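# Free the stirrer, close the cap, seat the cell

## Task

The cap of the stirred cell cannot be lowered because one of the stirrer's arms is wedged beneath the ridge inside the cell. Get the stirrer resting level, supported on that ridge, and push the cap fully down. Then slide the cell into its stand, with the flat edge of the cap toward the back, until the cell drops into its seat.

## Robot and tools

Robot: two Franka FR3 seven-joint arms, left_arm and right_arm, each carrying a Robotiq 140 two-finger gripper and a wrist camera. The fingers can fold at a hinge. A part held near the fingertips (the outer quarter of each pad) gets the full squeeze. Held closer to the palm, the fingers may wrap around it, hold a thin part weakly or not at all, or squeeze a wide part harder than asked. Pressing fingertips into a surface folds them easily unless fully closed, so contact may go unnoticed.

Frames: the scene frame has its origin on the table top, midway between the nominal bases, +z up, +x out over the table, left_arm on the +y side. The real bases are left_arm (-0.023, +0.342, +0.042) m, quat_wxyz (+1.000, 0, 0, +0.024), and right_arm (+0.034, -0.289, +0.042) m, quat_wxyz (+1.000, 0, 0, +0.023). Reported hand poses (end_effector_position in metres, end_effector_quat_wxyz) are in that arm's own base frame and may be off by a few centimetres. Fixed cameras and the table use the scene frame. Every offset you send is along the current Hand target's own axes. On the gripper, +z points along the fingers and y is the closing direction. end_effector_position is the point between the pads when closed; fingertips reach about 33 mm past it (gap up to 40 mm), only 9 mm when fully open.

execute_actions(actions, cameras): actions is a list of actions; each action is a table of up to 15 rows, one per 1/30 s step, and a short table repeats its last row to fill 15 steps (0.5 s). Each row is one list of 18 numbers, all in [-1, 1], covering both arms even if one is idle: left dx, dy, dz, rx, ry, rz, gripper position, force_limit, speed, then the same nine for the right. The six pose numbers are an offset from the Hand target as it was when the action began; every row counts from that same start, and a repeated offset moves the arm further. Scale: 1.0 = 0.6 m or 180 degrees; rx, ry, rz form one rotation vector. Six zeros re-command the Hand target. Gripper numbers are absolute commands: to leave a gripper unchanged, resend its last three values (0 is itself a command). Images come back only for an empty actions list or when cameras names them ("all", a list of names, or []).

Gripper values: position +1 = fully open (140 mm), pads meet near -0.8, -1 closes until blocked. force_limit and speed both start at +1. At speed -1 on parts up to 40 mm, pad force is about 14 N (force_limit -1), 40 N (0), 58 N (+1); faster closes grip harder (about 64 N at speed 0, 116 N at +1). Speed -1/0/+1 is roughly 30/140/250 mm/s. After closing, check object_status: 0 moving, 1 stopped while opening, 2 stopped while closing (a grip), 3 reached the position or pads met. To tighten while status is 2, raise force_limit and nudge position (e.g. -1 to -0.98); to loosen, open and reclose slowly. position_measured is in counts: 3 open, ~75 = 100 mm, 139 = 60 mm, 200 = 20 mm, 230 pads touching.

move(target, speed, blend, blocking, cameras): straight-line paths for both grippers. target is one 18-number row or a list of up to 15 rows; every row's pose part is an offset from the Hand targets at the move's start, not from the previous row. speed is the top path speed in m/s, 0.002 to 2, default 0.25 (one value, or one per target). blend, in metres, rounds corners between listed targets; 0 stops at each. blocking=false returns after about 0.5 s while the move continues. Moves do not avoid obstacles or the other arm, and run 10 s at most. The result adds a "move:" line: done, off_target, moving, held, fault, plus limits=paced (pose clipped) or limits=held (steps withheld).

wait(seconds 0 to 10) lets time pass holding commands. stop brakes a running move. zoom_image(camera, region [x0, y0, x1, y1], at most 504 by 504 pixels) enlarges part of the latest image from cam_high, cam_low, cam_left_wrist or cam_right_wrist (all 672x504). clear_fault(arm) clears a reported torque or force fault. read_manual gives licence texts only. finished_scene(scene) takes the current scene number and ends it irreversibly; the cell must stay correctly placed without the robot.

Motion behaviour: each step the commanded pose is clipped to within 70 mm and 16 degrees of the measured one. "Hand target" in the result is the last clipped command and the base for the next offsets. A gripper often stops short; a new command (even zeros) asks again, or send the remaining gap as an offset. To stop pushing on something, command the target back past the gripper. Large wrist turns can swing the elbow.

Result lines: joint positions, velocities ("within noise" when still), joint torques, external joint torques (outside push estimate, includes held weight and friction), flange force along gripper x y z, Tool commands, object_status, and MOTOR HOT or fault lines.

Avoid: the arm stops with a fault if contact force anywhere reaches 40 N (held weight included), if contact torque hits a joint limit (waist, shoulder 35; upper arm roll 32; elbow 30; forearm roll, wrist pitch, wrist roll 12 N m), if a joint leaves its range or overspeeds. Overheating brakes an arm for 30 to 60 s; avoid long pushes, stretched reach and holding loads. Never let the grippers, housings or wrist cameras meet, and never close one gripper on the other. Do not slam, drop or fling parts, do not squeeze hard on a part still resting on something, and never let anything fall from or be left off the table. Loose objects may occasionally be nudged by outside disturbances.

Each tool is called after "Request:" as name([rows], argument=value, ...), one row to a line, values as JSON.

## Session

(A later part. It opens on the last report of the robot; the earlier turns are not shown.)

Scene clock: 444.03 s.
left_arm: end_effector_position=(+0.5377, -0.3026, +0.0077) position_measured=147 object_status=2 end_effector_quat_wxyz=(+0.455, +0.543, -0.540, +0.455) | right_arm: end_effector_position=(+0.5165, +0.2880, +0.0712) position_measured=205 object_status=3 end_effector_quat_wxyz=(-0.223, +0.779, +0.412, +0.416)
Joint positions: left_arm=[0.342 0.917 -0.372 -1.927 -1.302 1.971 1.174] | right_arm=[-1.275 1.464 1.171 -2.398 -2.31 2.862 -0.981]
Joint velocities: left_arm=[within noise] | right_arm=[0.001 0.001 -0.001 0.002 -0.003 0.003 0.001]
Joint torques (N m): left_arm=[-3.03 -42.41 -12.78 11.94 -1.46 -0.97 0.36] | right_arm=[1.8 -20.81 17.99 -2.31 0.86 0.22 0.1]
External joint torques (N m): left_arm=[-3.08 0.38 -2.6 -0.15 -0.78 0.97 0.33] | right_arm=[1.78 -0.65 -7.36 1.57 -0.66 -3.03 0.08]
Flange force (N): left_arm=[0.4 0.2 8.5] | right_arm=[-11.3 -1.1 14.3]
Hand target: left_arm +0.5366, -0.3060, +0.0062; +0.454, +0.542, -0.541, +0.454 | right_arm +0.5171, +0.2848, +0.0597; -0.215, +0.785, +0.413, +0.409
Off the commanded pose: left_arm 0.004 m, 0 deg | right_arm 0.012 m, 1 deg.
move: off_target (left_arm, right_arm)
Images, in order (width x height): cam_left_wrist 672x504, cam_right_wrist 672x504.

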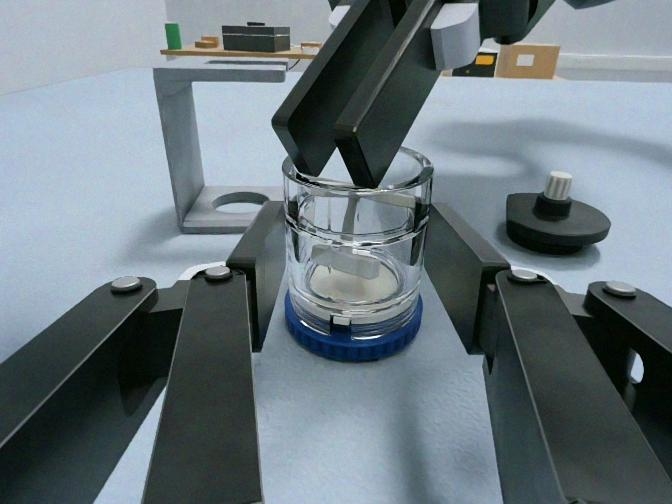

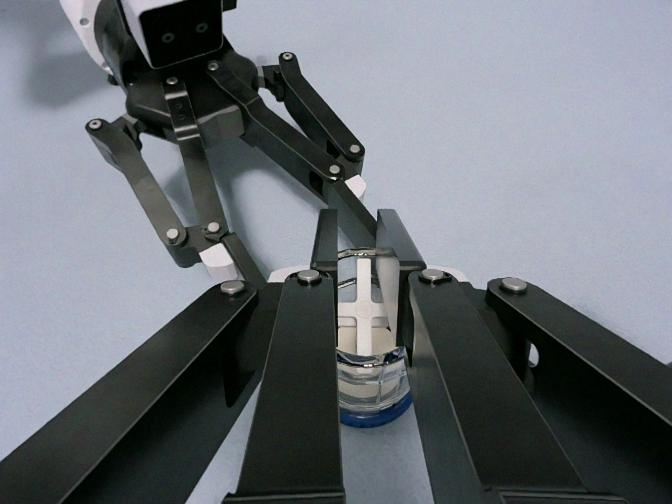

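Request:
move([
  [0,0,0,0,0,0,-1,-1,-1,0.0339,0,-0.0237,0,0,0,-0.6,-0.3,0],
  [0,0,0,0,0,0,-1,-1,-1,0.0282,0,-0.0319,0,0,0,-0.6,-0.3,0],
  [0,0,0,0,0,0,-1,-1,-1,0.008,0,-0.018,0,0,0,-0.6,-0.3,0],
], speed=[0.05,0.05,0.04], cameras=["cam_right_wrist","cam_left_wrist"])

Request:
zoom_image(camera="cam_right_wrist", region=[280, 180, 480, 420])

Request:
zoom_image(camera="cam_left_wrist", region=[240, 60, 460, 280])

Scene clock: 451.90 s.
left_arm: end_effector_position=(+0.5369, -0.3048, +0.0075) position_measured=147 object_status=2 end_effector_quat_wxyz=(+0.455, +0.542, -0.541, +0.454) | right_arm: end_effector_position=(+0.5138, +0.2789, +0.0699) position_measured=205 object_status=3 end_effector_quat_wxyz=(-0.215, +0.786, +0.411, +0.408)
Joint positions: left_arm=[0.339 0.917 -0.374 -1.927 -1.303 1.973 1.175] | right_arm=[-1.292 1.429 1.176 -2.418 -2.286 2.854 -0.979]
Joint torques (N m): left_arm=[-0.46 -43.31 -11.21 11.3 -1.26 -1.76 0.29] | right_arm=[-0.21 -19.22 23.54 -3.04 1.05 3.43 -0.05]
External joint torques (N m): left_arm=[-0.4 -0.29 -0.84 -0.89 -0.58 0.21 0.26] | right_arm=[-0.33 0.79 -1.6 0.32 -0.45 0.14 -0.07]
Flange force (N): left_arm=[2.8 4.4 1.7] | right_arm=[-5.5 -0.9 3.2]
Hand target: left_arm +0.5366, -0.3060, +0.0062; +0.454, +0.542, -0.541, +0.454 | right_arm +0.5136, +0.2797, +0.0698; -0.215, +0.785, +0.413, +0.409
Off the commanded pose: left_arm 0.002 m, 0 deg | right_arm 0.001 m, 0 deg.
move: done
Images, in order (width x height): cam_left_wrist 672x504, cam_right_wrist 672x504.

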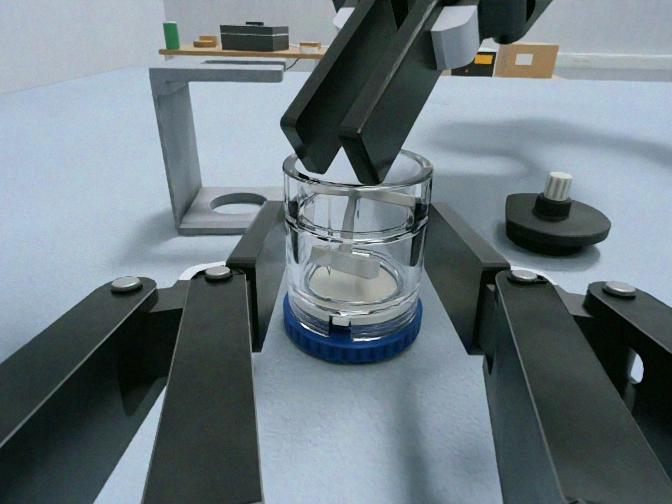

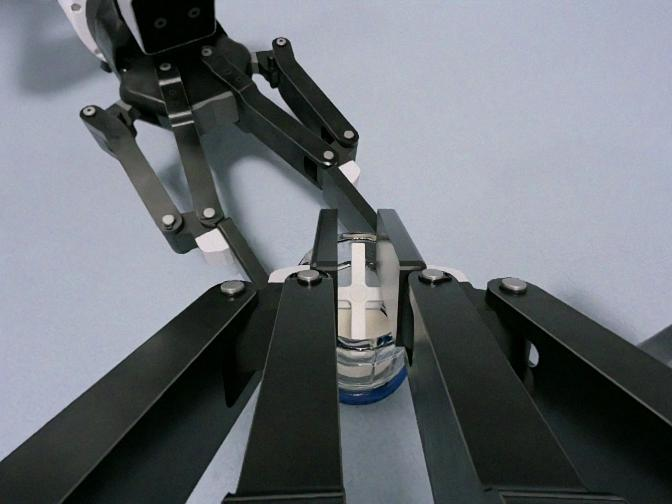

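Scaled by 2.100 from the camera's 672x504 image, which has a finer 960x720 frame.

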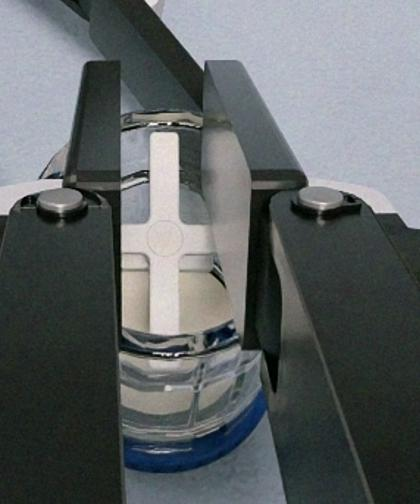

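Scaled by 2.291 from the camera's 672x504 image, which has a finer 960x720 frame.

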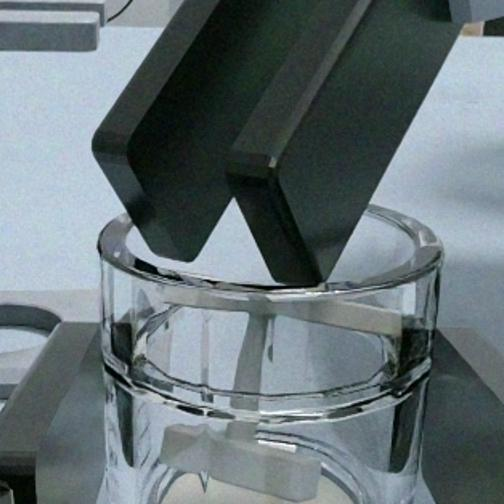

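Request:
move(target=[0,0,0,0,0,0,-1,-1,-1,-0.0136,0,0.0096,0,0,0,-0.6,-0.3,0], speed=0.03, cameras=["cam_right_wrist","cam_left_wrist"])

Request:
zoom_image(camera="cam_right_wrist", region=[280, 180, 480, 420])

Request:
zoom_image(camera="cam_left_wrist", region=[240, 60, 460, 280])

Scene clock: 456.87 s.
left_arm: end_effector_position=(+0.5372, -0.3043, +0.0075) position_measured=147 object_status=2 end_effector_quat_wxyz=(+0.455, +0.542, -0.541, +0.455) | right_arm: end_effector_position=(+0.5144, +0.2794, +0.0635) position_measured=205 object_status=3 end_effector_quat_wxyz=(-0.217, +0.784, +0.411, +0.411)
Joint positions: left_arm=[0.34 0.917 -0.374 -1.927 -1.303 1.973 1.175] | right_arm=[-1.289 1.45 1.16 -2.406 -2.312 2.858 -0.979]
Joint velocities: left_arm=[within noise] | right_arm=[0 -0.001 0 0.001 -0.004 0.002 0.001]
Joint torques (N m): left_arm=[-1.66 -42.48 -11.88 12.01 -1.27 -1.38 0.3] | right_arm=[1.06 -19.29 21.37 -3.18 1 2.39 0.01]
External joint torques (N m): left_arm=[-1.6 0.46 -1.55 -0.18 -0.59 0.57 0.27] | right_arm=[1 0.83 -3.84 0.71 -0.51 -0.9 -0.02]
Flange force (N): left_arm=[-0.1 0.5 5.1] | right_arm=[-7.8 -1.3 9.8]
Hand target: left_arm +0.5366, -0.3060, +0.0062; +0.454, +0.542, -0.541, +0.454 | right_arm +0.5136, +0.2798, +0.0599; -0.215, +0.785, +0.413, +0.409
Off the commanded pose: left_arm 0.002 m, 0 deg | right_arm 0.004 m, 0 deg.
move: off_target (right_arm)
Images, in order (width x height): cam_left_wrist 672x504, cam_right_wrist 672x504.

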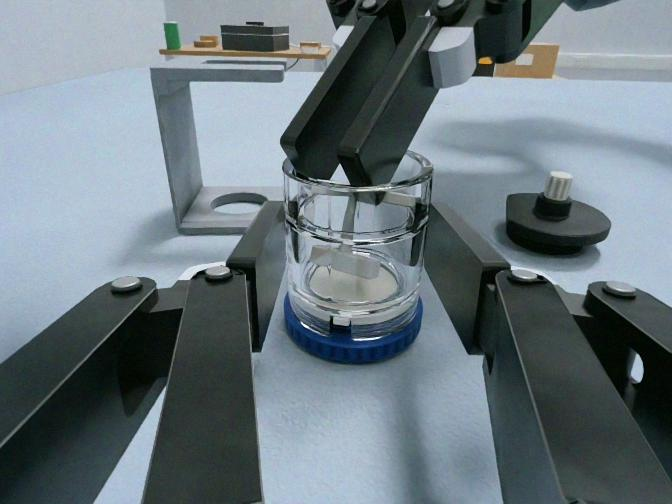

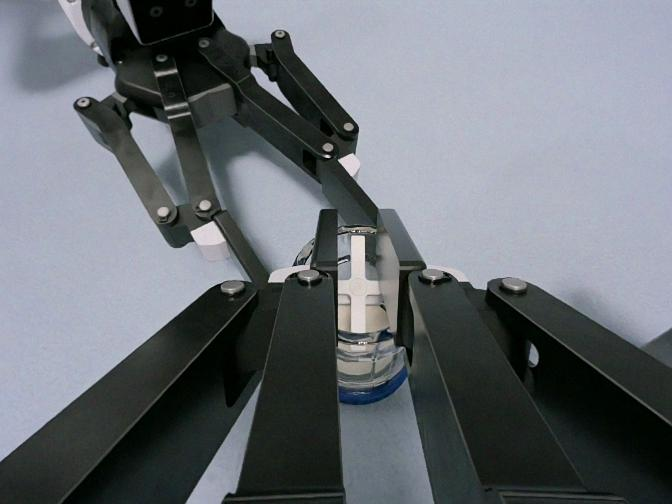

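Scaled by 2.100 from the camera's 672x504 image, which has a finer 960x720 frame.

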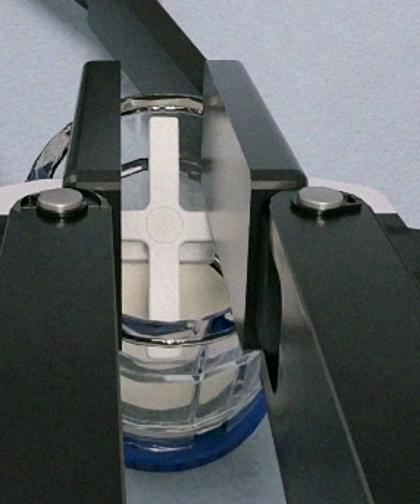

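Scaled by 2.291 from the camera's 672x504 image, which has a finer 960x720 frame.

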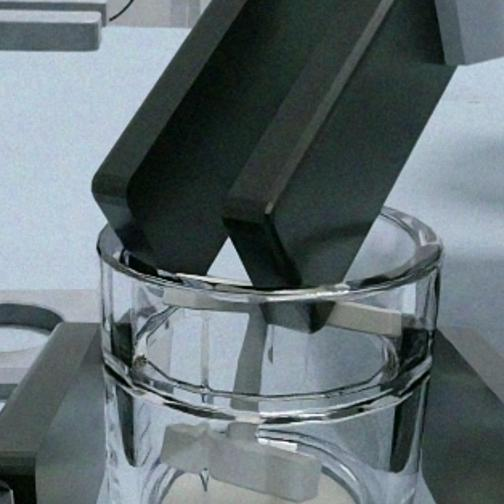

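Request:
move([
  [0,0,0,0,0,0,-1,-1,-1,0.0025,0,-0.006,0,0,0,-0.6,-0.3,0],
  [0,0,0,0,0,0,-1,-1,-1,-0.0035,0,-0.004,0,0,0,-0.6,-0.3,0],
], speed=0.03, cameras=["cam_right_wrist","cam_left_wrist"])

Request:
zoom_image(camera="cam_left_wrist", region=[240, 60, 460, 280])

Scene clock: 464.20 s.
left_arm: end_effector_position=(+0.5369, -0.3047, +0.0075) position_measured=147 object_status=2 end_effector_quat_wxyz=(+0.455, +0.542, -0.541, +0.455) | right_arm: end_effector_position=(+0.5127, +0.2775, +0.0615) position_measured=205 object_status=3 end_effector_quat_wxyz=(-0.215, +0.785, +0.413, +0.410)
Joint positions: left_arm=[0.339 0.917 -0.374 -1.927 -1.303 1.973 1.176] | right_arm=[-1.292 1.445 1.156 -2.41 -2.315 2.86 -0.979]
Joint velocities: left_arm=[within noise] | right_arm=[-0.001 0.001 -0.001 0.001 -0.004 0.001 0.001]
Joint torques (N m): left_arm=[-0.64 -43.29 -11.58 11.98 -1.25 -1.74 0.27] | right_arm=[-0.47 -19.46 21.16 -4.28 0.95 2.96 -0.03]
External joint torques (N m): left_arm=[-0.73 -0.42 -1.4 -0.16 -0.57 0.19 0.24] | right_arm=[-0.46 0.64 -3.91 -0.48 -0.56 -0.32 -0.05]
Flange force (N): left_arm=[2.2 2.0 2.7] | right_arm=[-10.1 -3.4 2.4]
Hand target: left_arm +0.5366, -0.3060, +0.0062; +0.454, +0.542, -0.541, +0.454 | right_arm +0.5118, +0.2772, +0.0595; -0.215, +0.785, +0.413, +0.409
Off the commanded pose: left_arm 0.002 m, 0 deg | right_arm 0.002 m, 0 deg.
move: done
Images, in order (width x height): cam_left_wrist 672x504, cam_right_wrist 672x504.

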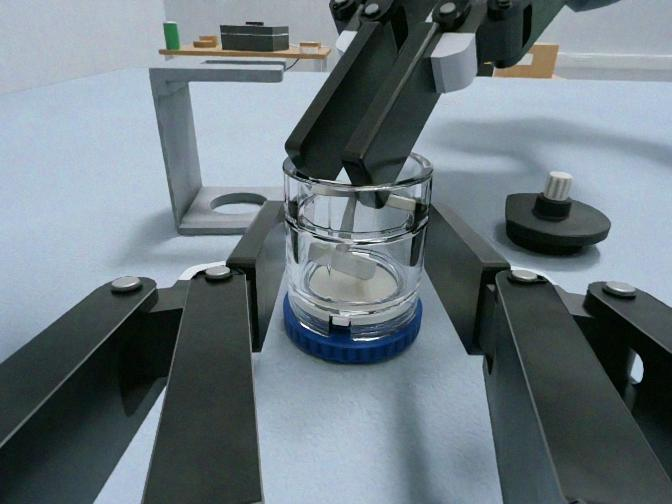

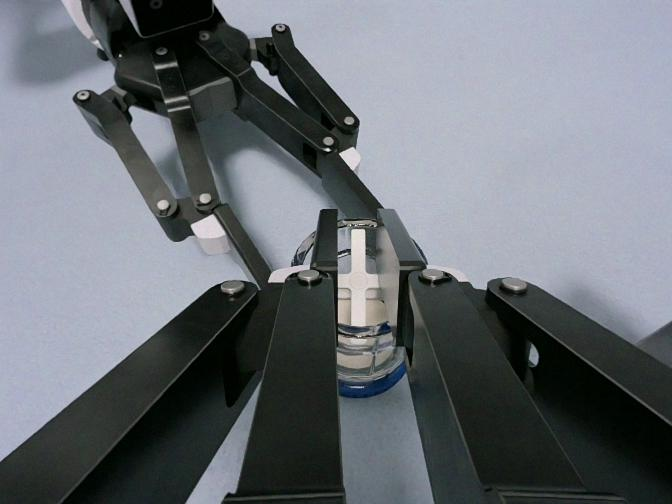

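Scaled by 2.291 from the camera's 672x504 image, which has a finer 960x720 frame.

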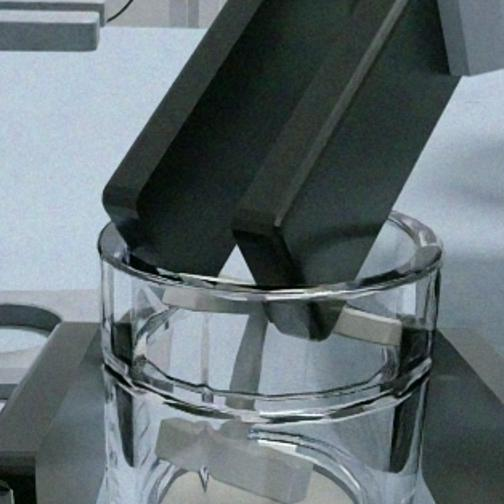

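Request:
execute_actions([
  [[0,0,0,0,0,0,-1,-1,-1,0,0,0,0,0,0,-1,-0.5,-1]],
  [[0,0,0,0,0,0,-1,-1,-1,0,0,0,0,0,0,-1,-0.5,-1]],
  [[0,0,0,0,0,0,-1,-1,-1,0,0,0,0,0,0,-1,-0.5,-1]],
], cameras=["cam_right_wrist"])

Request:
zoom_image(camera="cam_right_wrist", region=[280, 180, 480, 420])

Scene clock: 469.47 s.
left_arm: end_effector_position=(+0.5368, -0.3051, +0.0075) position_measured=147 object_status=2 end_effector_quat_wxyz=(+0.455, +0.542, -0.541, +0.455) | right_arm: end_effector_position=(+0.5128, +0.2773, +0.0611) position_measured=222 object_status=2 end_effector_quat_wxyz=(-0.215, +0.785, +0.412, +0.410)
Joint positions: left_arm=[0.338 0.917 -0.374 -1.927 -1.304 1.973 1.177] | right_arm=[-1.292 1.446 1.155 -2.409 -2.315 2.861 -0.979]
Joint torques (N m): left_arm=[-0.5 -43.08 -11.04 11.26 -1.2 -1.81 0.22] | right_arm=[-0.71 -19.94 22.11 -4.1 1.01 2.94 0.02]
External joint torques (N m): left_arm=[-0.45 -0.14 -0.69 -0.94 -0.52 0.15 0.19] | right_arm=[-0.79 0.18 -3.01 -0.28 -0.5 -0.34 0]
External joint torques at the end of the 1st action: left_arm=[-0.58 -0.2 -0.85 -0.9 -0.53 0.13 0.22] | right_arm=[-0.67 0.16 -3.01 -0.23 -0.49 -0.35 0.02]
External joint torques at the end of the 2nd action: left_arm=[-0.41 -0.16 -0.73 -0.86 -0.53 0.15 0.2] | right_arm=[-0.52 0.21 -2.91 -0.4 -0.5 -0.32 0.03]
Flange force (N): left_arm=[2.4 4.1 1.6] | right_arm=[-8.1 -2.8 0.5]
Flange force at the end of the 1st action (N): left_arm=[2.5 4.1 1.8] | right_arm=[-7.9 -2.6 0.8]
Flange force at the end of the 2nd action (N): left_arm=[2.4 3.9 1.6] | right_arm=[-7.6 -3.0 0.9]
Hand target: left_arm +0.5366, -0.3060, +0.0062; +0.454, +0.542, -0.541, +0.454 | right_arm +0.5118, +0.2772, +0.0595; -0.215, +0.785, +0.413, +0.409
Off the commanded pose: left_arm 0.002 m, 0 deg | right_arm 0.002 m, 0 deg.
Images, in order (width x height): cam_right_wrist 672x504.

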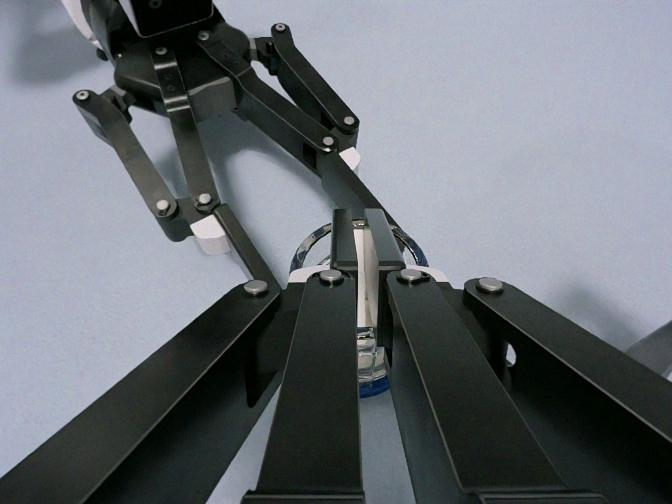

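Scaled by 2.100 from the camera's 672x504 image, which has a finer 960x720 frame.

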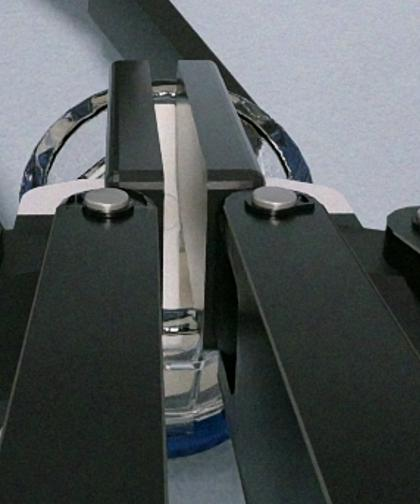

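Request:
move(target=[0,0,0,0,0,0,-1,-1,-1,0.0125,0,-0.0087,0,0,0,-1,-0.5,-1], speed=0.03, cameras=["cam_left_wrist","cam_right_wrist"])

Request:
zoom_image(camera="cam_left_wrist", region=[240, 60, 460, 310])

Scene clock: 473.10 s.
left_arm: end_effector_position=(+0.5367, -0.3053, +0.0075) position_measured=147 object_status=2 end_effector_quat_wxyz=(+0.455, +0.542, -0.541, +0.455) | right_arm: end_effector_position=(+0.5124, +0.2771, +0.0676) position_measured=222 object_status=2 end_effector_quat_wxyz=(-0.214, +0.785, +0.413, +0.409)
Joint positions: left_arm=[0.338 0.917 -0.374 -1.927 -1.304 1.973 1.177] | right_arm=[-1.295 1.427 1.169 -2.419 -2.297 2.861 -0.979]
Joint torques (N m): left_arm=[-0.26 -43.35 -11.08 11.47 -1.2 -1.82 0.23] | right_arm=[-1.01 -20.59 24.24 -4.39 2.03 3.61 0.09]
External joint torques (N m): left_arm=[-0.14 -0.42 -0.7 -0.69 -0.52 0.14 0.2] | right_arm=[-1.02 -0.56 -0.75 -1.04 0.53 0.34 0.07]
Flange force (N): left_arm=[2.8 3.9 1.1] | right_arm=[-1.4 0.4 -7.1]
Hand target: left_arm +0.5366, -0.3060, +0.0062; +0.454, +0.542, -0.541, +0.454 | right_arm +0.5119, +0.2772, +0.0686; -0.215, +0.785, +0.413, +0.409
Off the commanded pose: left_arm 0.002 m, 0 deg | right_arm 0.001 m, 0 deg.
move: done
Images, in order (width x height): cam_left_wrist 672x504, cam_right_wrist 672x504.

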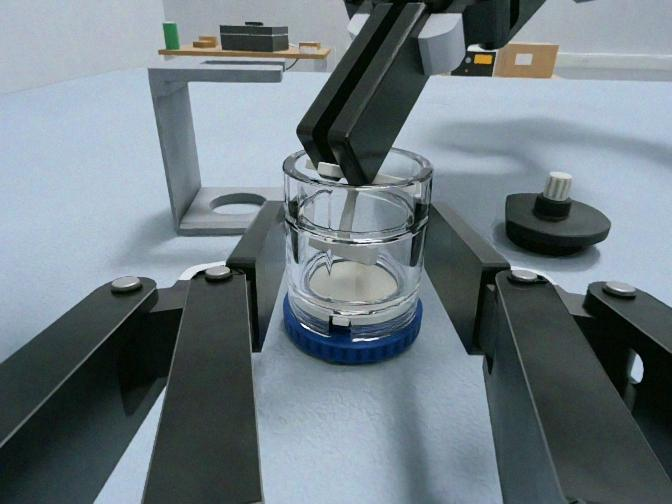

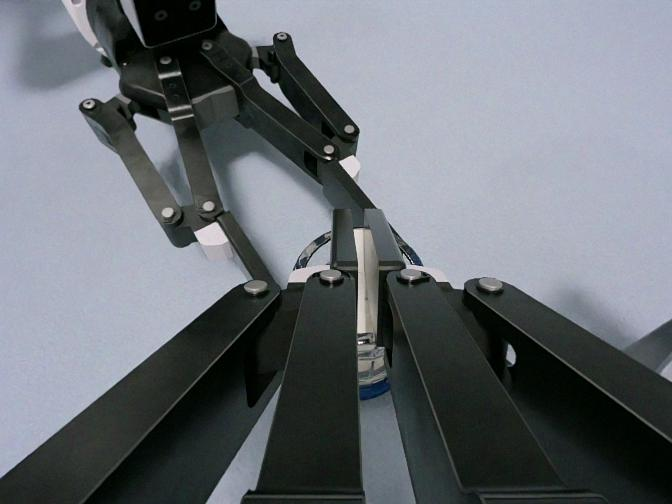

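Scaled by 2.016 from the camera's 672x504 image, which has a finer 960x720 frame.

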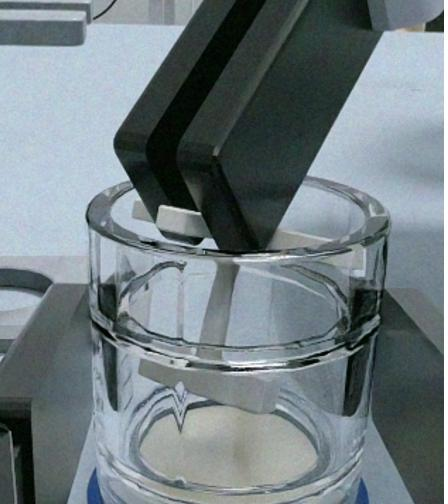

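Request:
move([
  [0,0,0,0,0,0,-1,-1,-1,0.0041,0,-0.0029,0,0,0,-1,-0.5,-1],
  [0,0,0,0,0,0,-1,-1,-1,0.0355,0,0.0013,0,-0.139,0,-1,-0.5,-1],
], speed=0.04, cameras=["cam_left_wrist","cam_right_wrist"])

Request:
zoom_image(camera="cam_left_wrist", region=[240, 60, 460, 310])

Request:
zoom_image(camera="cam_right_wrist", region=[260, 180, 460, 420])

Scene clock: 487.90 s.
left_arm: end_effector_position=(+0.5362, -0.3061, +0.0075) position_measured=147 object_status=2 end_effector_quat_wxyz=(+0.455, +0.541, -0.542, +0.454) | right_arm: end_effector_position=(+0.5190, +0.2879, +0.0858) position_measured=222 object_status=2 end_effector_quat_wxyz=(-0.123, +0.856, +0.447, +0.230)
Joint positions: left_arm=[0.337 0.917 -0.374 -1.927 -1.304 1.973 1.177] | right_arm=[-1.067 0.947 1.358 -2.38 -1.418 2.656 -1.249]
Joint velocities: left_arm=[within noise] | right_arm=[0 -0.001 0.001 0 0 -0.001 -0.007]
Joint torques (N m): left_arm=[-0.21 -43.47 -11.05 11.43 -1.27 -1.86 0.22] | right_arm=[-0.21 -19.78 22.47 10.67 1.45 3.41 -0.29]
External joint torques (N m): left_arm=[-0.22 -0.58 -0.78 -0.7 -0.59 0.09 0.19] | right_arm=[-0.17 -0.64 -0.57 0.8 0.57 -0.13 -0.3]
Flange force (N): left_arm=[3.3 4.2 1.1] | right_arm=[1.9 2.8 0.2]
Hand target: left_arm +0.5366, -0.3060, +0.0062; +0.454, +0.542, -0.541, +0.454 | right_arm +0.5191, +0.2878, +0.0857; -0.121, +0.855, +0.450, +0.229
Off the commanded pose: left_arm 0.001 m, 0 deg | right_arm 0.000 m, 0 deg.
move: done
Images, in order (width x height): cam_left_wrist 672x504, cam_right_wrist 672x504.

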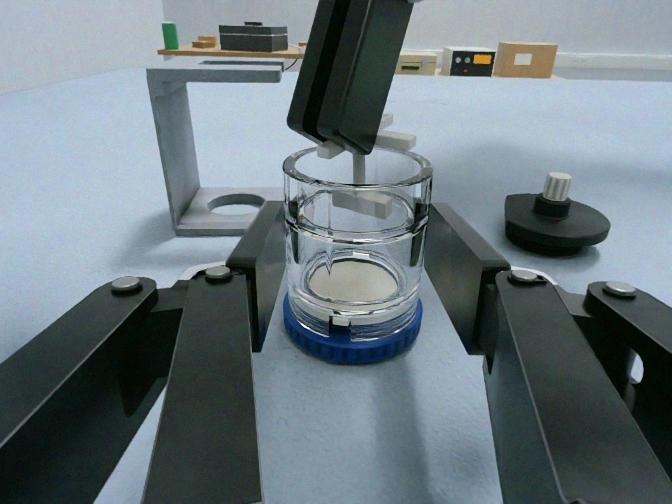

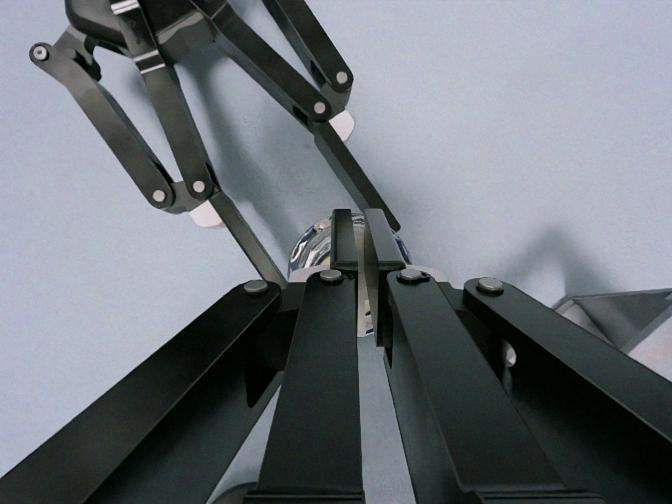

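Scaled by 2.016 from the camera's 672x504 image, which has a finer 960x720 frame.

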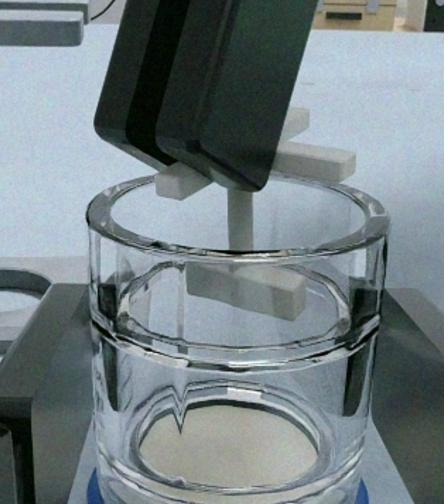

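Scaled by 2.100 from the camera's 672x504 image, which has a finer 960x720 frame.

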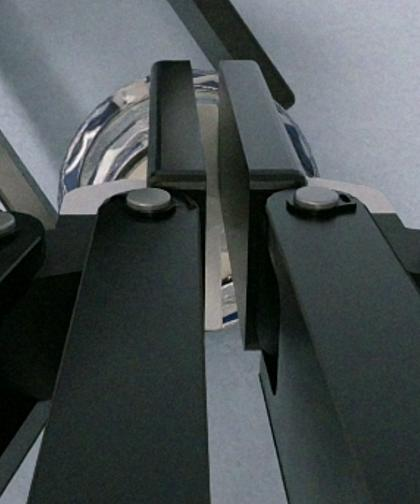

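Request:
move(target=[0,0,0,0,0,0,-1,-1,-1,-0.005,0,0.0087,0,0,0,-1,-0.5,-1], speed=0.03, cameras=["cam_left_wrist"])

Request:
zoom_image(camera="cam_left_wrist", region=[260, 90, 460, 250])

Scene clock: 516.80 s.
left_arm: end_effector_position=(+0.5362, -0.3061, +0.0075) position_measured=147 object_status=2 end_effector_quat_wxyz=(+0.455, +0.541, -0.542, +0.454) | right_arm: end_effector_position=(+0.5186, +0.2863, +0.0787) position_measured=222 object_status=2 end_effector_quat_wxyz=(-0.119, +0.855, +0.451, +0.227)
Joint positions: left_arm=[0.337 0.917 -0.374 -1.927 -1.304 1.973 1.177] | right_arm=[-1.055 0.947 1.341 -2.376 -1.43 2.657 -1.249]
Joint velocities: left_arm=[within noise] | right_arm=[0 0.001 0.001 0.001 -0.004 -0.001 0.002]
Joint torques (N m): left_arm=[-0.21 -43.47 -11.04 11.4 -1.28 -1.86 0.24] | right_arm=[-0.21 -19.39 21.66 10.17 0.39 3.82 0.25]
External joint torques (N m): left_arm=[-0.28 -0.56 -0.81 -0.77 -0.6 0.08 0.21] | right_arm=[-0.18 0.12 -1.31 0.5 -0.49 0.3 0.23]
Flange force (N): left_arm=[3.3 4.4 1.2] | right_arm=[-1.6 -0.3 6.6]
Hand target: left_arm +0.5366, -0.3060, +0.0062; +0.454, +0.542, -0.541, +0.454 | right_arm +0.5191, +0.2878, +0.0796; -0.121, +0.855, +0.450, +0.229
Off the commanded pose: left_arm 0.001 m, 0 deg | right_arm 0.002 m, 0 deg.
move: done
Images, in order (width x height): cam_left_wrist 672x504.

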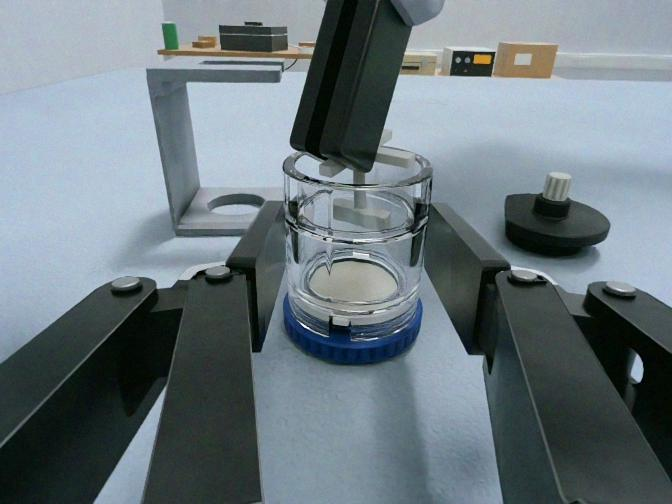

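Scaled by 2.520 from the camera's 672x504 image, which has a finer 960x720 frame.

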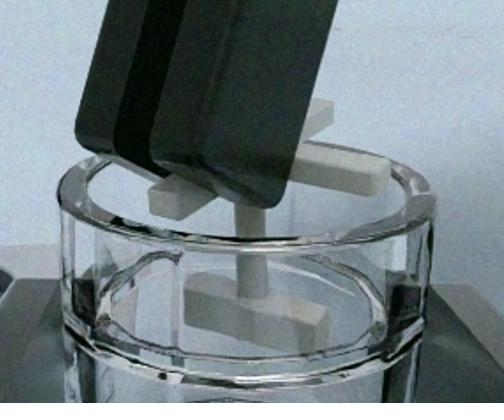

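Request:
move(target=[0,0,0,0,0,0,-1,-1,-1,-0.0025,0,0.0044,0,0,0,-1,-0.5,-1], speed=0.03, cameras=["cam_left_wrist"])

Request:
zoom_image(camera="cam_left_wrist", region=[260, 90, 460, 250])

Scene clock: 528.00 s.
left_arm: end_effector_position=(+0.5364, -0.3060, +0.0075) position_measured=147 object_status=2 end_effector_quat_wxyz=(+0.455, +0.542, -0.541, +0.454) | right_arm: end_effector_position=(+0.5191, +0.2867, +0.0769) position_measured=222 object_status=2 end_effector_quat_wxyz=(-0.119, +0.854, +0.451, +0.229)
Joint positions: left_arm=[0.337 0.917 -0.374 -1.927 -1.304 1.973 1.177] | right_arm=[-1.05 0.947 1.334 -2.374 -1.439 2.663 -1.244]
Joint velocities: left_arm=[within noise] | right_arm=[0.001 0.001 -0.002 -0.002 -0.003 0.004 0.005]
Joint torques (N m): left_arm=[-0.65 -43 -11.03 11.3 -1.19 -1.88 0.23] | right_arm=[0.45 -19.09 20.75 10.35 0.23 3.59 0.22]
External joint torques (N m): left_arm=[-0.64 0.02 -0.71 -0.9 -0.5 0.07 0.21] | right_arm=[0.47 0.62 -2.24 0.77 -0.65 0.07 0.21]
Flange force (N): left_arm=[1.9 3.6 1.8] | right_arm=[-0.3 0.7 12.8]
Hand target: left_arm +0.5366, -0.3060, +0.0062; +0.454, +0.542, -0.541, +0.454 | right_arm +0.5192, +0.2878, +0.0766; -0.121, +0.855, +0.450, +0.229
Off the commanded pose: left_arm 0.001 m, 0 deg | right_arm 0.001 m, 0 deg.
move: done
Images, in order (width x height): cam_left_wrist 672x504.

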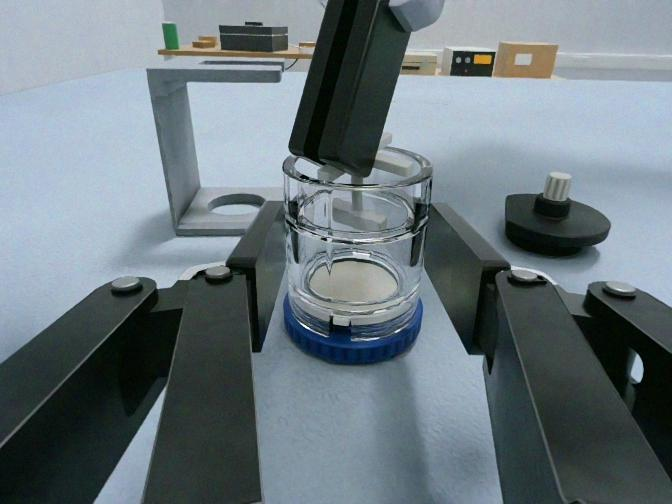

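Scaled by 2.520 from the camera's 672x504 image, which has a finer 960x720 frame.

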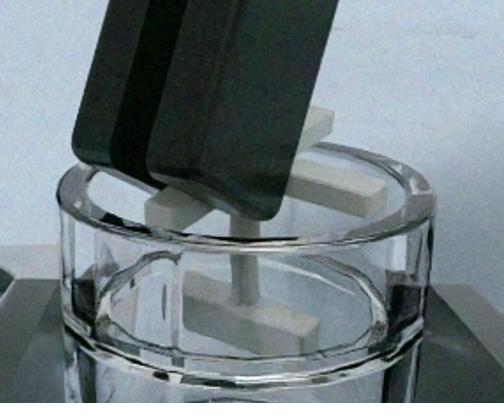

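Request:
wait(seconds=0, cameras=["cam_right_wrist"])

Request:
zoom_image(camera="cam_right_wrist", region=[320, 200, 420, 360])

Scene clock: 537.57 s.
left_arm: end_effector_position=(+0.5364, -0.3060, +0.0075) position_measured=147 object_status=2 end_effector_quat_wxyz=(+0.455, +0.542, -0.541, +0.454) | right_arm: end_effector_position=(+0.5192, +0.2868, +0.0770) position_measured=222 object_status=2 end_effector_quat_wxyz=(-0.119, +0.855, +0.450, +0.229)
Joint positions: left_arm=[0.337 0.917 -0.374 -1.927 -1.304 1.973 1.177] | right_arm=[-1.05 0.947 1.333 -2.374 -1.439 2.663 -1.243]
Joint torques (N m): left_arm=[-0.61 -43.03 -11.03 11.32 -1.19 -1.83 0.23] | right_arm=[0.28 -19.13 20.55 10.29 0.27 3.56 0.26]
External joint torques (N m): left_arm=[-0.77 -0.13 -0.87 -0.85 -0.51 0.1 0.2] | right_arm=[0.3 0.53 -2.44 0.68 -0.61 0.04 0.25]
Flange force (N): left_arm=[2.3 3.6 2.1] | right_arm=[-0.9 0.6 12.5]
Hand target: left_arm +0.5366, -0.3060, +0.0062; +0.454, +0.542, -0.541, +0.454 | right_arm +0.5192, +0.2878, +0.0766; -0.121, +0.855, +0.450, +0.229
Tool commands: left_gripper/position=-1.0 left_gripper/force_limit=-1.0 left_gripper/speed=-1.0 right_gripper/position=-1.0 right_gripper/force_limit=-0.5 right_gripper/speed=-1.0
Off the commanded pose: left_arm 0.001 m, 0 deg | right_arm 0.001 m, 0 deg.
Images, in order (width x height): cam_right_wrist 672x504.

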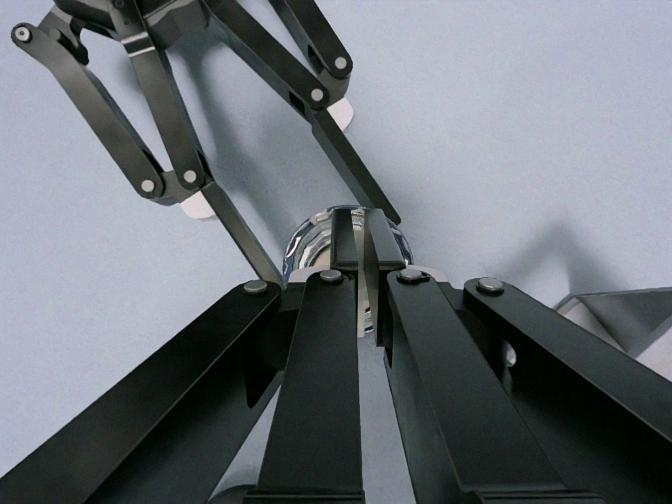

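Scaled by 3.150 from the camera's 672x504 image, which has a finer 960x720 frame.

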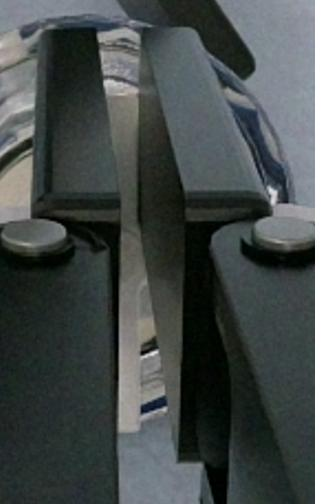

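Request:
move([
  [0,0,0,0,0,0,-1,-1,-1,0.0033,0,-0.0058,0,0,0,-1,-0.5,-1],
  [0,0,0,0,0,0,-1,-1,-1,0.0098,0,-0.002,0,0,0,-1,-0.5,-1],
], speed=0.03, cameras=["cam_left_wrist","cam_right_wrist"])

Request:
zoom_image(camera="cam_left_wrist", region=[260, 90, 460, 250])

Request:
zoom_image(camera="cam_right_wrist", region=[320, 200, 420, 360])

Scene clock: 546.60 s.
left_arm: end_effector_position=(+0.5364, -0.3060, +0.0075) position_measured=147 object_status=2 end_effector_quat_wxyz=(+0.455, +0.542, -0.541, +0.454) | right_arm: end_effector_position=(+0.5217, +0.2918, +0.0814) position_measured=222 object_status=2 end_effector_quat_wxyz=(-0.121, +0.854, +0.450, +0.231)
Joint positions: left_arm=[0.337 0.917 -0.374 -1.927 -1.304 1.974 1.177] | right_arm=[-1.041 0.947 1.339 -2.365 -1.43 2.662 -1.243]
Joint torques (N m): left_arm=[0.23 -43.51 -10.58 11.56 -1.18 -1.88 0.23] | right_arm=[-0.08 -20.1 22.21 10.32 1.41 3.48 0.03]
External joint torques (N m): left_arm=[0.36 -0.61 -0.17 -0.6 -0.49 0.08 0.2] | right_arm=[0.01 -0.3 -0.86 0.56 0.53 -0.03 0.02]
Flange force (N): left_arm=[2.8 4.0 -0.2] | right_arm=[1.3 1.7 2.2]
Hand target: left_arm +0.5366, -0.3060, +0.0062; +0.454, +0.542, -0.541, +0.454 | right_arm +0.5217, +0.2915, +0.0806; -0.121, +0.855, +0.450, +0.229
Off the commanded pose: left_arm 0.001 m, 0 deg | right_arm 0.001 m, 0 deg.
move: done
Images, in order (width x height): cam_left_wrist 672x504, cam_right_wrist 672x504.

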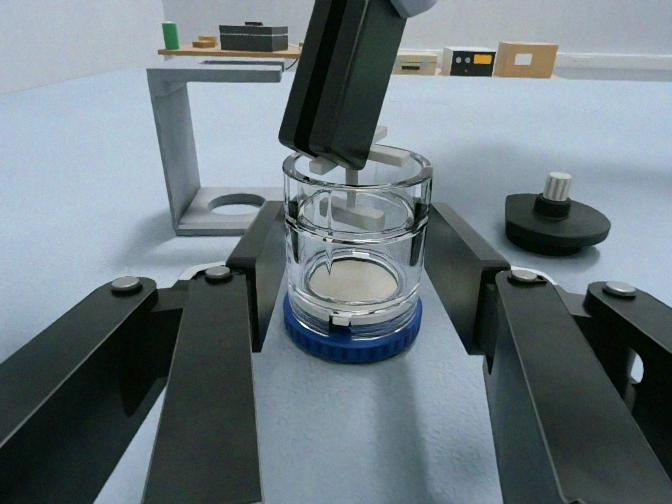

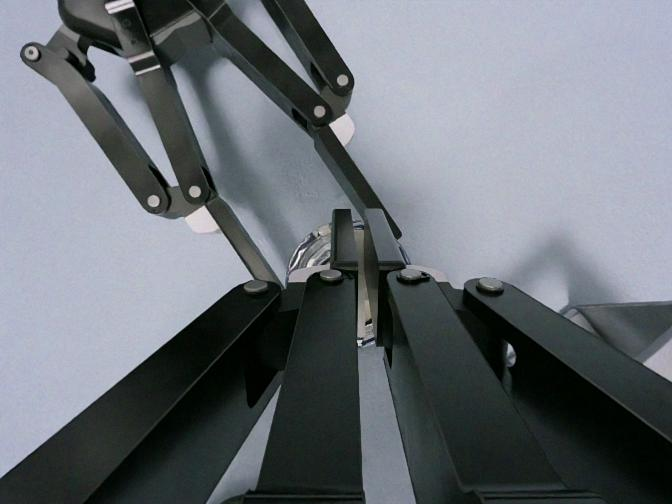

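Scaled by 2.520 from the camera's 672x504 image, which has a finer 960x720 frame.

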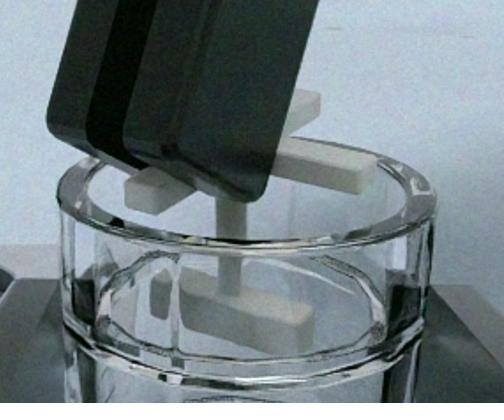

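Scaled by 3.150 from the camera's 672x504 image, which has a finer 960x720 frame.

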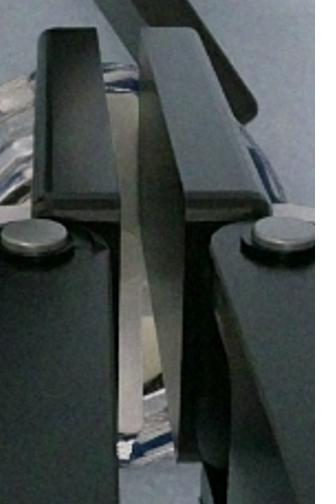

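Request:
move([
  [0,0,0,0,0,0,-1,-1,-1,-0.0012,-0.0037,-0.0007,0,0,0,-1,-0.5,-1],
  [0,0,0,0,0,0,-1,-1,-1,-0.0045,-0.0037,0.0051,0,0,0,-1,-0.5,-1],
], speed=0.03, cameras=["cam_left_wrist","cam_right_wrist"])

Request:
zoom_image(camera="cam_left_wrist", region=[260, 90, 460, 250])

Request:
zoom_image(camera="cam_right_wrist", region=[320, 200, 420, 360])

Scene clock: 556.43 s.
left_arm: end_effector_position=(+0.5365, -0.3061, +0.0075) position_measured=147 object_status=2 end_effector_quat_wxyz=(+0.455, +0.542, -0.541, +0.454) | right_arm: end_effector_position=(+0.5195, +0.2914, +0.0771) position_measured=222 object_status=2 end_effector_quat_wxyz=(-0.120, +0.854, +0.451, +0.229)
Joint positions: left_arm=[0.337 0.917 -0.374 -1.927 -1.304 1.974 1.177] | right_arm=[-1.035 0.945 1.33 -2.367 -1.44 2.665 -1.235]
Joint velocities: left_arm=[within noise] | right_arm=[0.001 0.001 -0.001 -0.001 -0.003 0.002 0.006]
Joint torques (N m): left_arm=[-0.23 -43.53 -10.96 11.29 -1.09 -1.92 0.22] | right_arm=[0.17 -19.96 20.62 10.21 0.38 3.5 0.22]
External joint torques (N m): left_arm=[-0.26 -0.62 -0.68 -0.88 -0.41 0.03 0.19] | right_arm=[0.16 -0.11 -2.42 0.59 -0.51 -0.02 0.21]
Flange force (N): left_arm=[3.5 4.6 0.7] | right_arm=[-1.3 0.1 10.9]
Hand target: left_arm +0.5366, -0.3060, +0.0062; +0.454, +0.542, -0.541, +0.454 | right_arm +0.5194, +0.2921, +0.0766; -0.121, +0.855, +0.450, +0.229
Off the commanded pose: left_arm 0.001 m, 0 deg | right_arm 0.001 m, 0 deg.
move: done
Images, in order (width x height): cam_left_wrist 672x504, cam_right_wrist 672x504.

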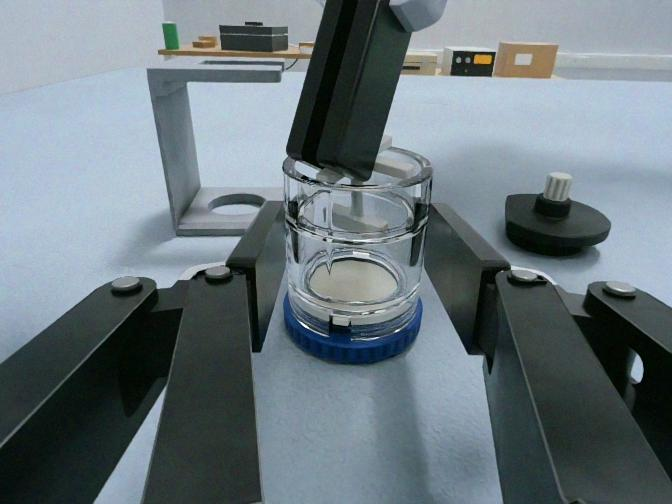

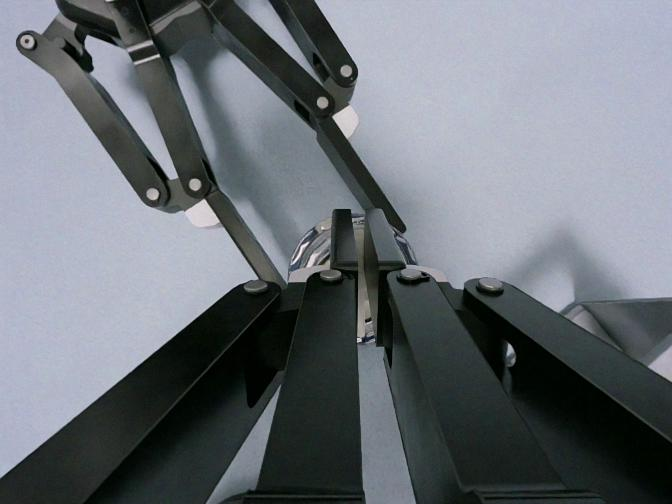

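Scaled by 2.520 from the camera's 672x504 image, which has a finer 960x720 frame.

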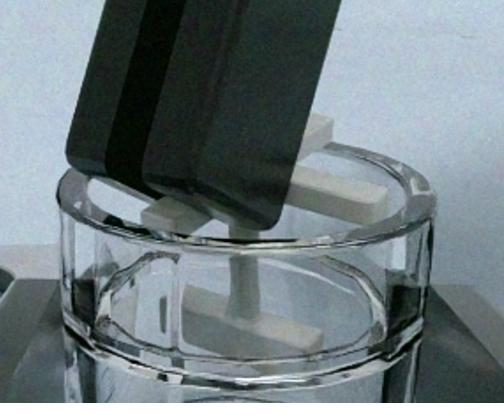

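Scaled by 3.150 from the camera's 672x504 image, which has a finer 960x720 frame.

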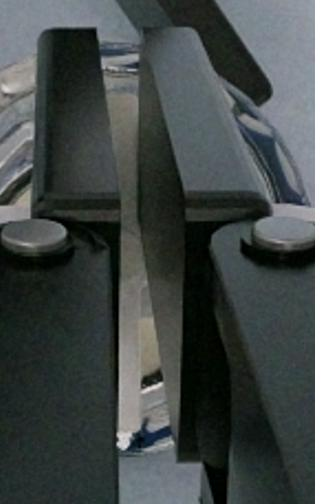

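Request:
move([
  [0,0,0,0,0,0,-1,-1,-1,0.0017,0,-0.0029,0,0,0,-1,-0.5,-1],
  [0,0,0,0,0,0,-1,-1,-1,0.0041,-0.0018,-0.0015,0,0,0,-1,-0.5,-1],
  [0,0,0,0,0,0,-1,-1,-1,0.0004,-0.0018,0.0048,0,0,0,-1,-0.5,-1],
], speed=0.03, cameras=["cam_left_wrist","cam_right_wrist"])

Request:
zoom_image(camera="cam_left_wrist", region=[260, 90, 460, 250])

Request:
zoom_image(camera="cam_right_wrist", region=[320, 200, 420, 360])

Scene clock: 567.53 s.
left_arm: end_effector_position=(+0.5363, -0.3063, +0.0075) position_measured=147 object_status=2 end_effector_quat_wxyz=(+0.455, +0.541, -0.541, +0.454) | right_arm: end_effector_position=(+0.5192, +0.2931, +0.0739) position_measured=222 object_status=2 end_effector_quat_wxyz=(-0.119, +0.854, +0.451, +0.228)
Joint positions: left_arm=[0.336 0.917 -0.374 -1.927 -1.304 1.974 1.177] | right_arm=[-1.024 0.946 1.32 -2.363 -1.449 2.667 -1.226]
Joint velocities: left_arm=[within noise] | right_arm=[0 -0.001 -0.002 0 -0.001 0.001 0.005]
Joint torques (N m): left_arm=[0 -43.5 -10.84 11.25 -1.11 -1.95 0.22] | right_arm=[-0.41 -20.09 21.34 10.32 0.28 3.66 0.35]
External joint torques (N m): left_arm=[-0.02 -0.59 -0.56 -0.92 -0.43 0 0.19] | right_arm=[-0.42 0.02 -1.67 0.74 -0.61 0.16 0.33]
Flange force (N): left_arm=[3.5 4.9 0.3] | right_arm=[-2.0 -0.3 7.5]
Hand target: left_arm +0.5366, -0.3060, +0.0062; +0.454, +0.542, -0.541, +0.454 | right_arm +0.5195, +0.2941, +0.0742; -0.121, +0.855, +0.450, +0.229
Off the commanded pose: left_arm 0.001 m, 0 deg | right_arm 0.001 m, 0 deg.
move: done
Images, in order (width x height): cam_left_wrist 672x504, cam_right_wrist 672x504.

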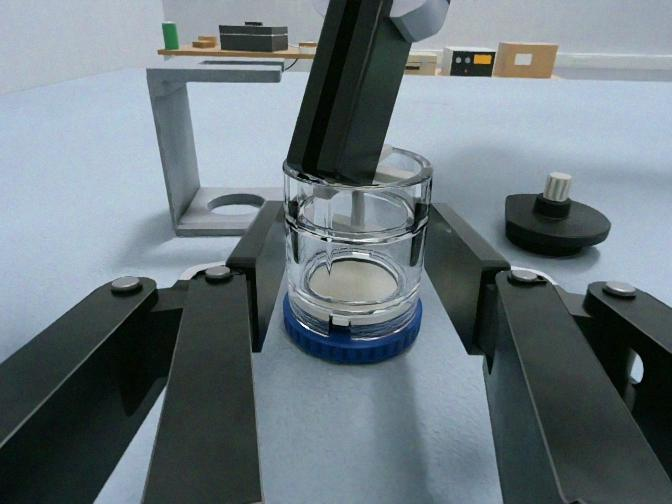

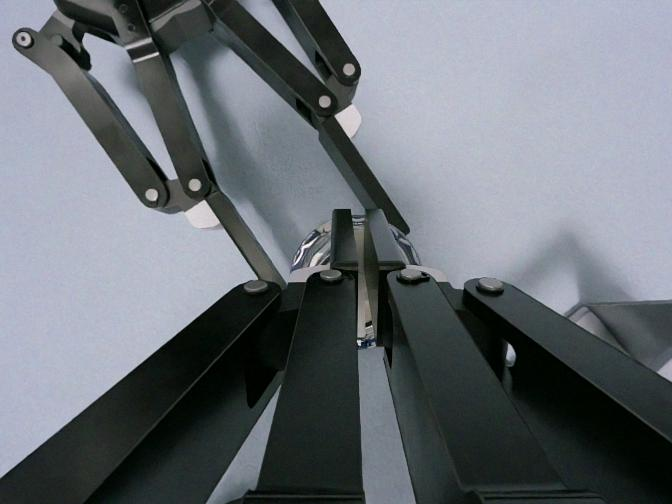

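Scaled by 2.520 from the camera's 672x504 image, which has a finer 960x720 frame.

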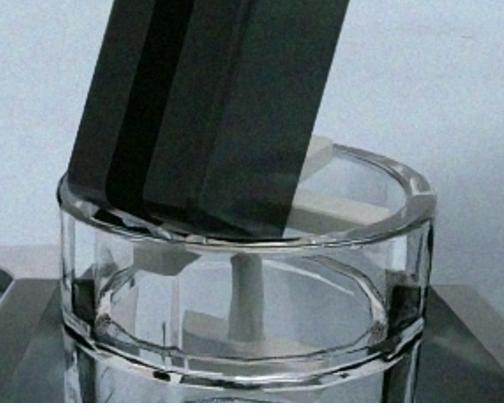

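Scaled by 3.150 from the camera's 672x504 image, which has a finer 960x720 frame.

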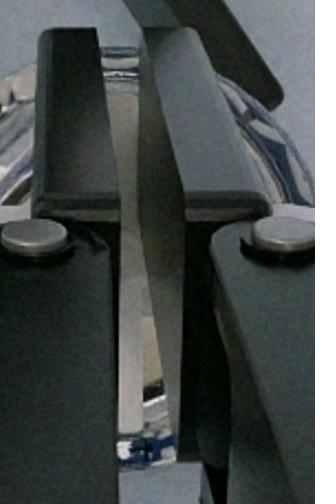

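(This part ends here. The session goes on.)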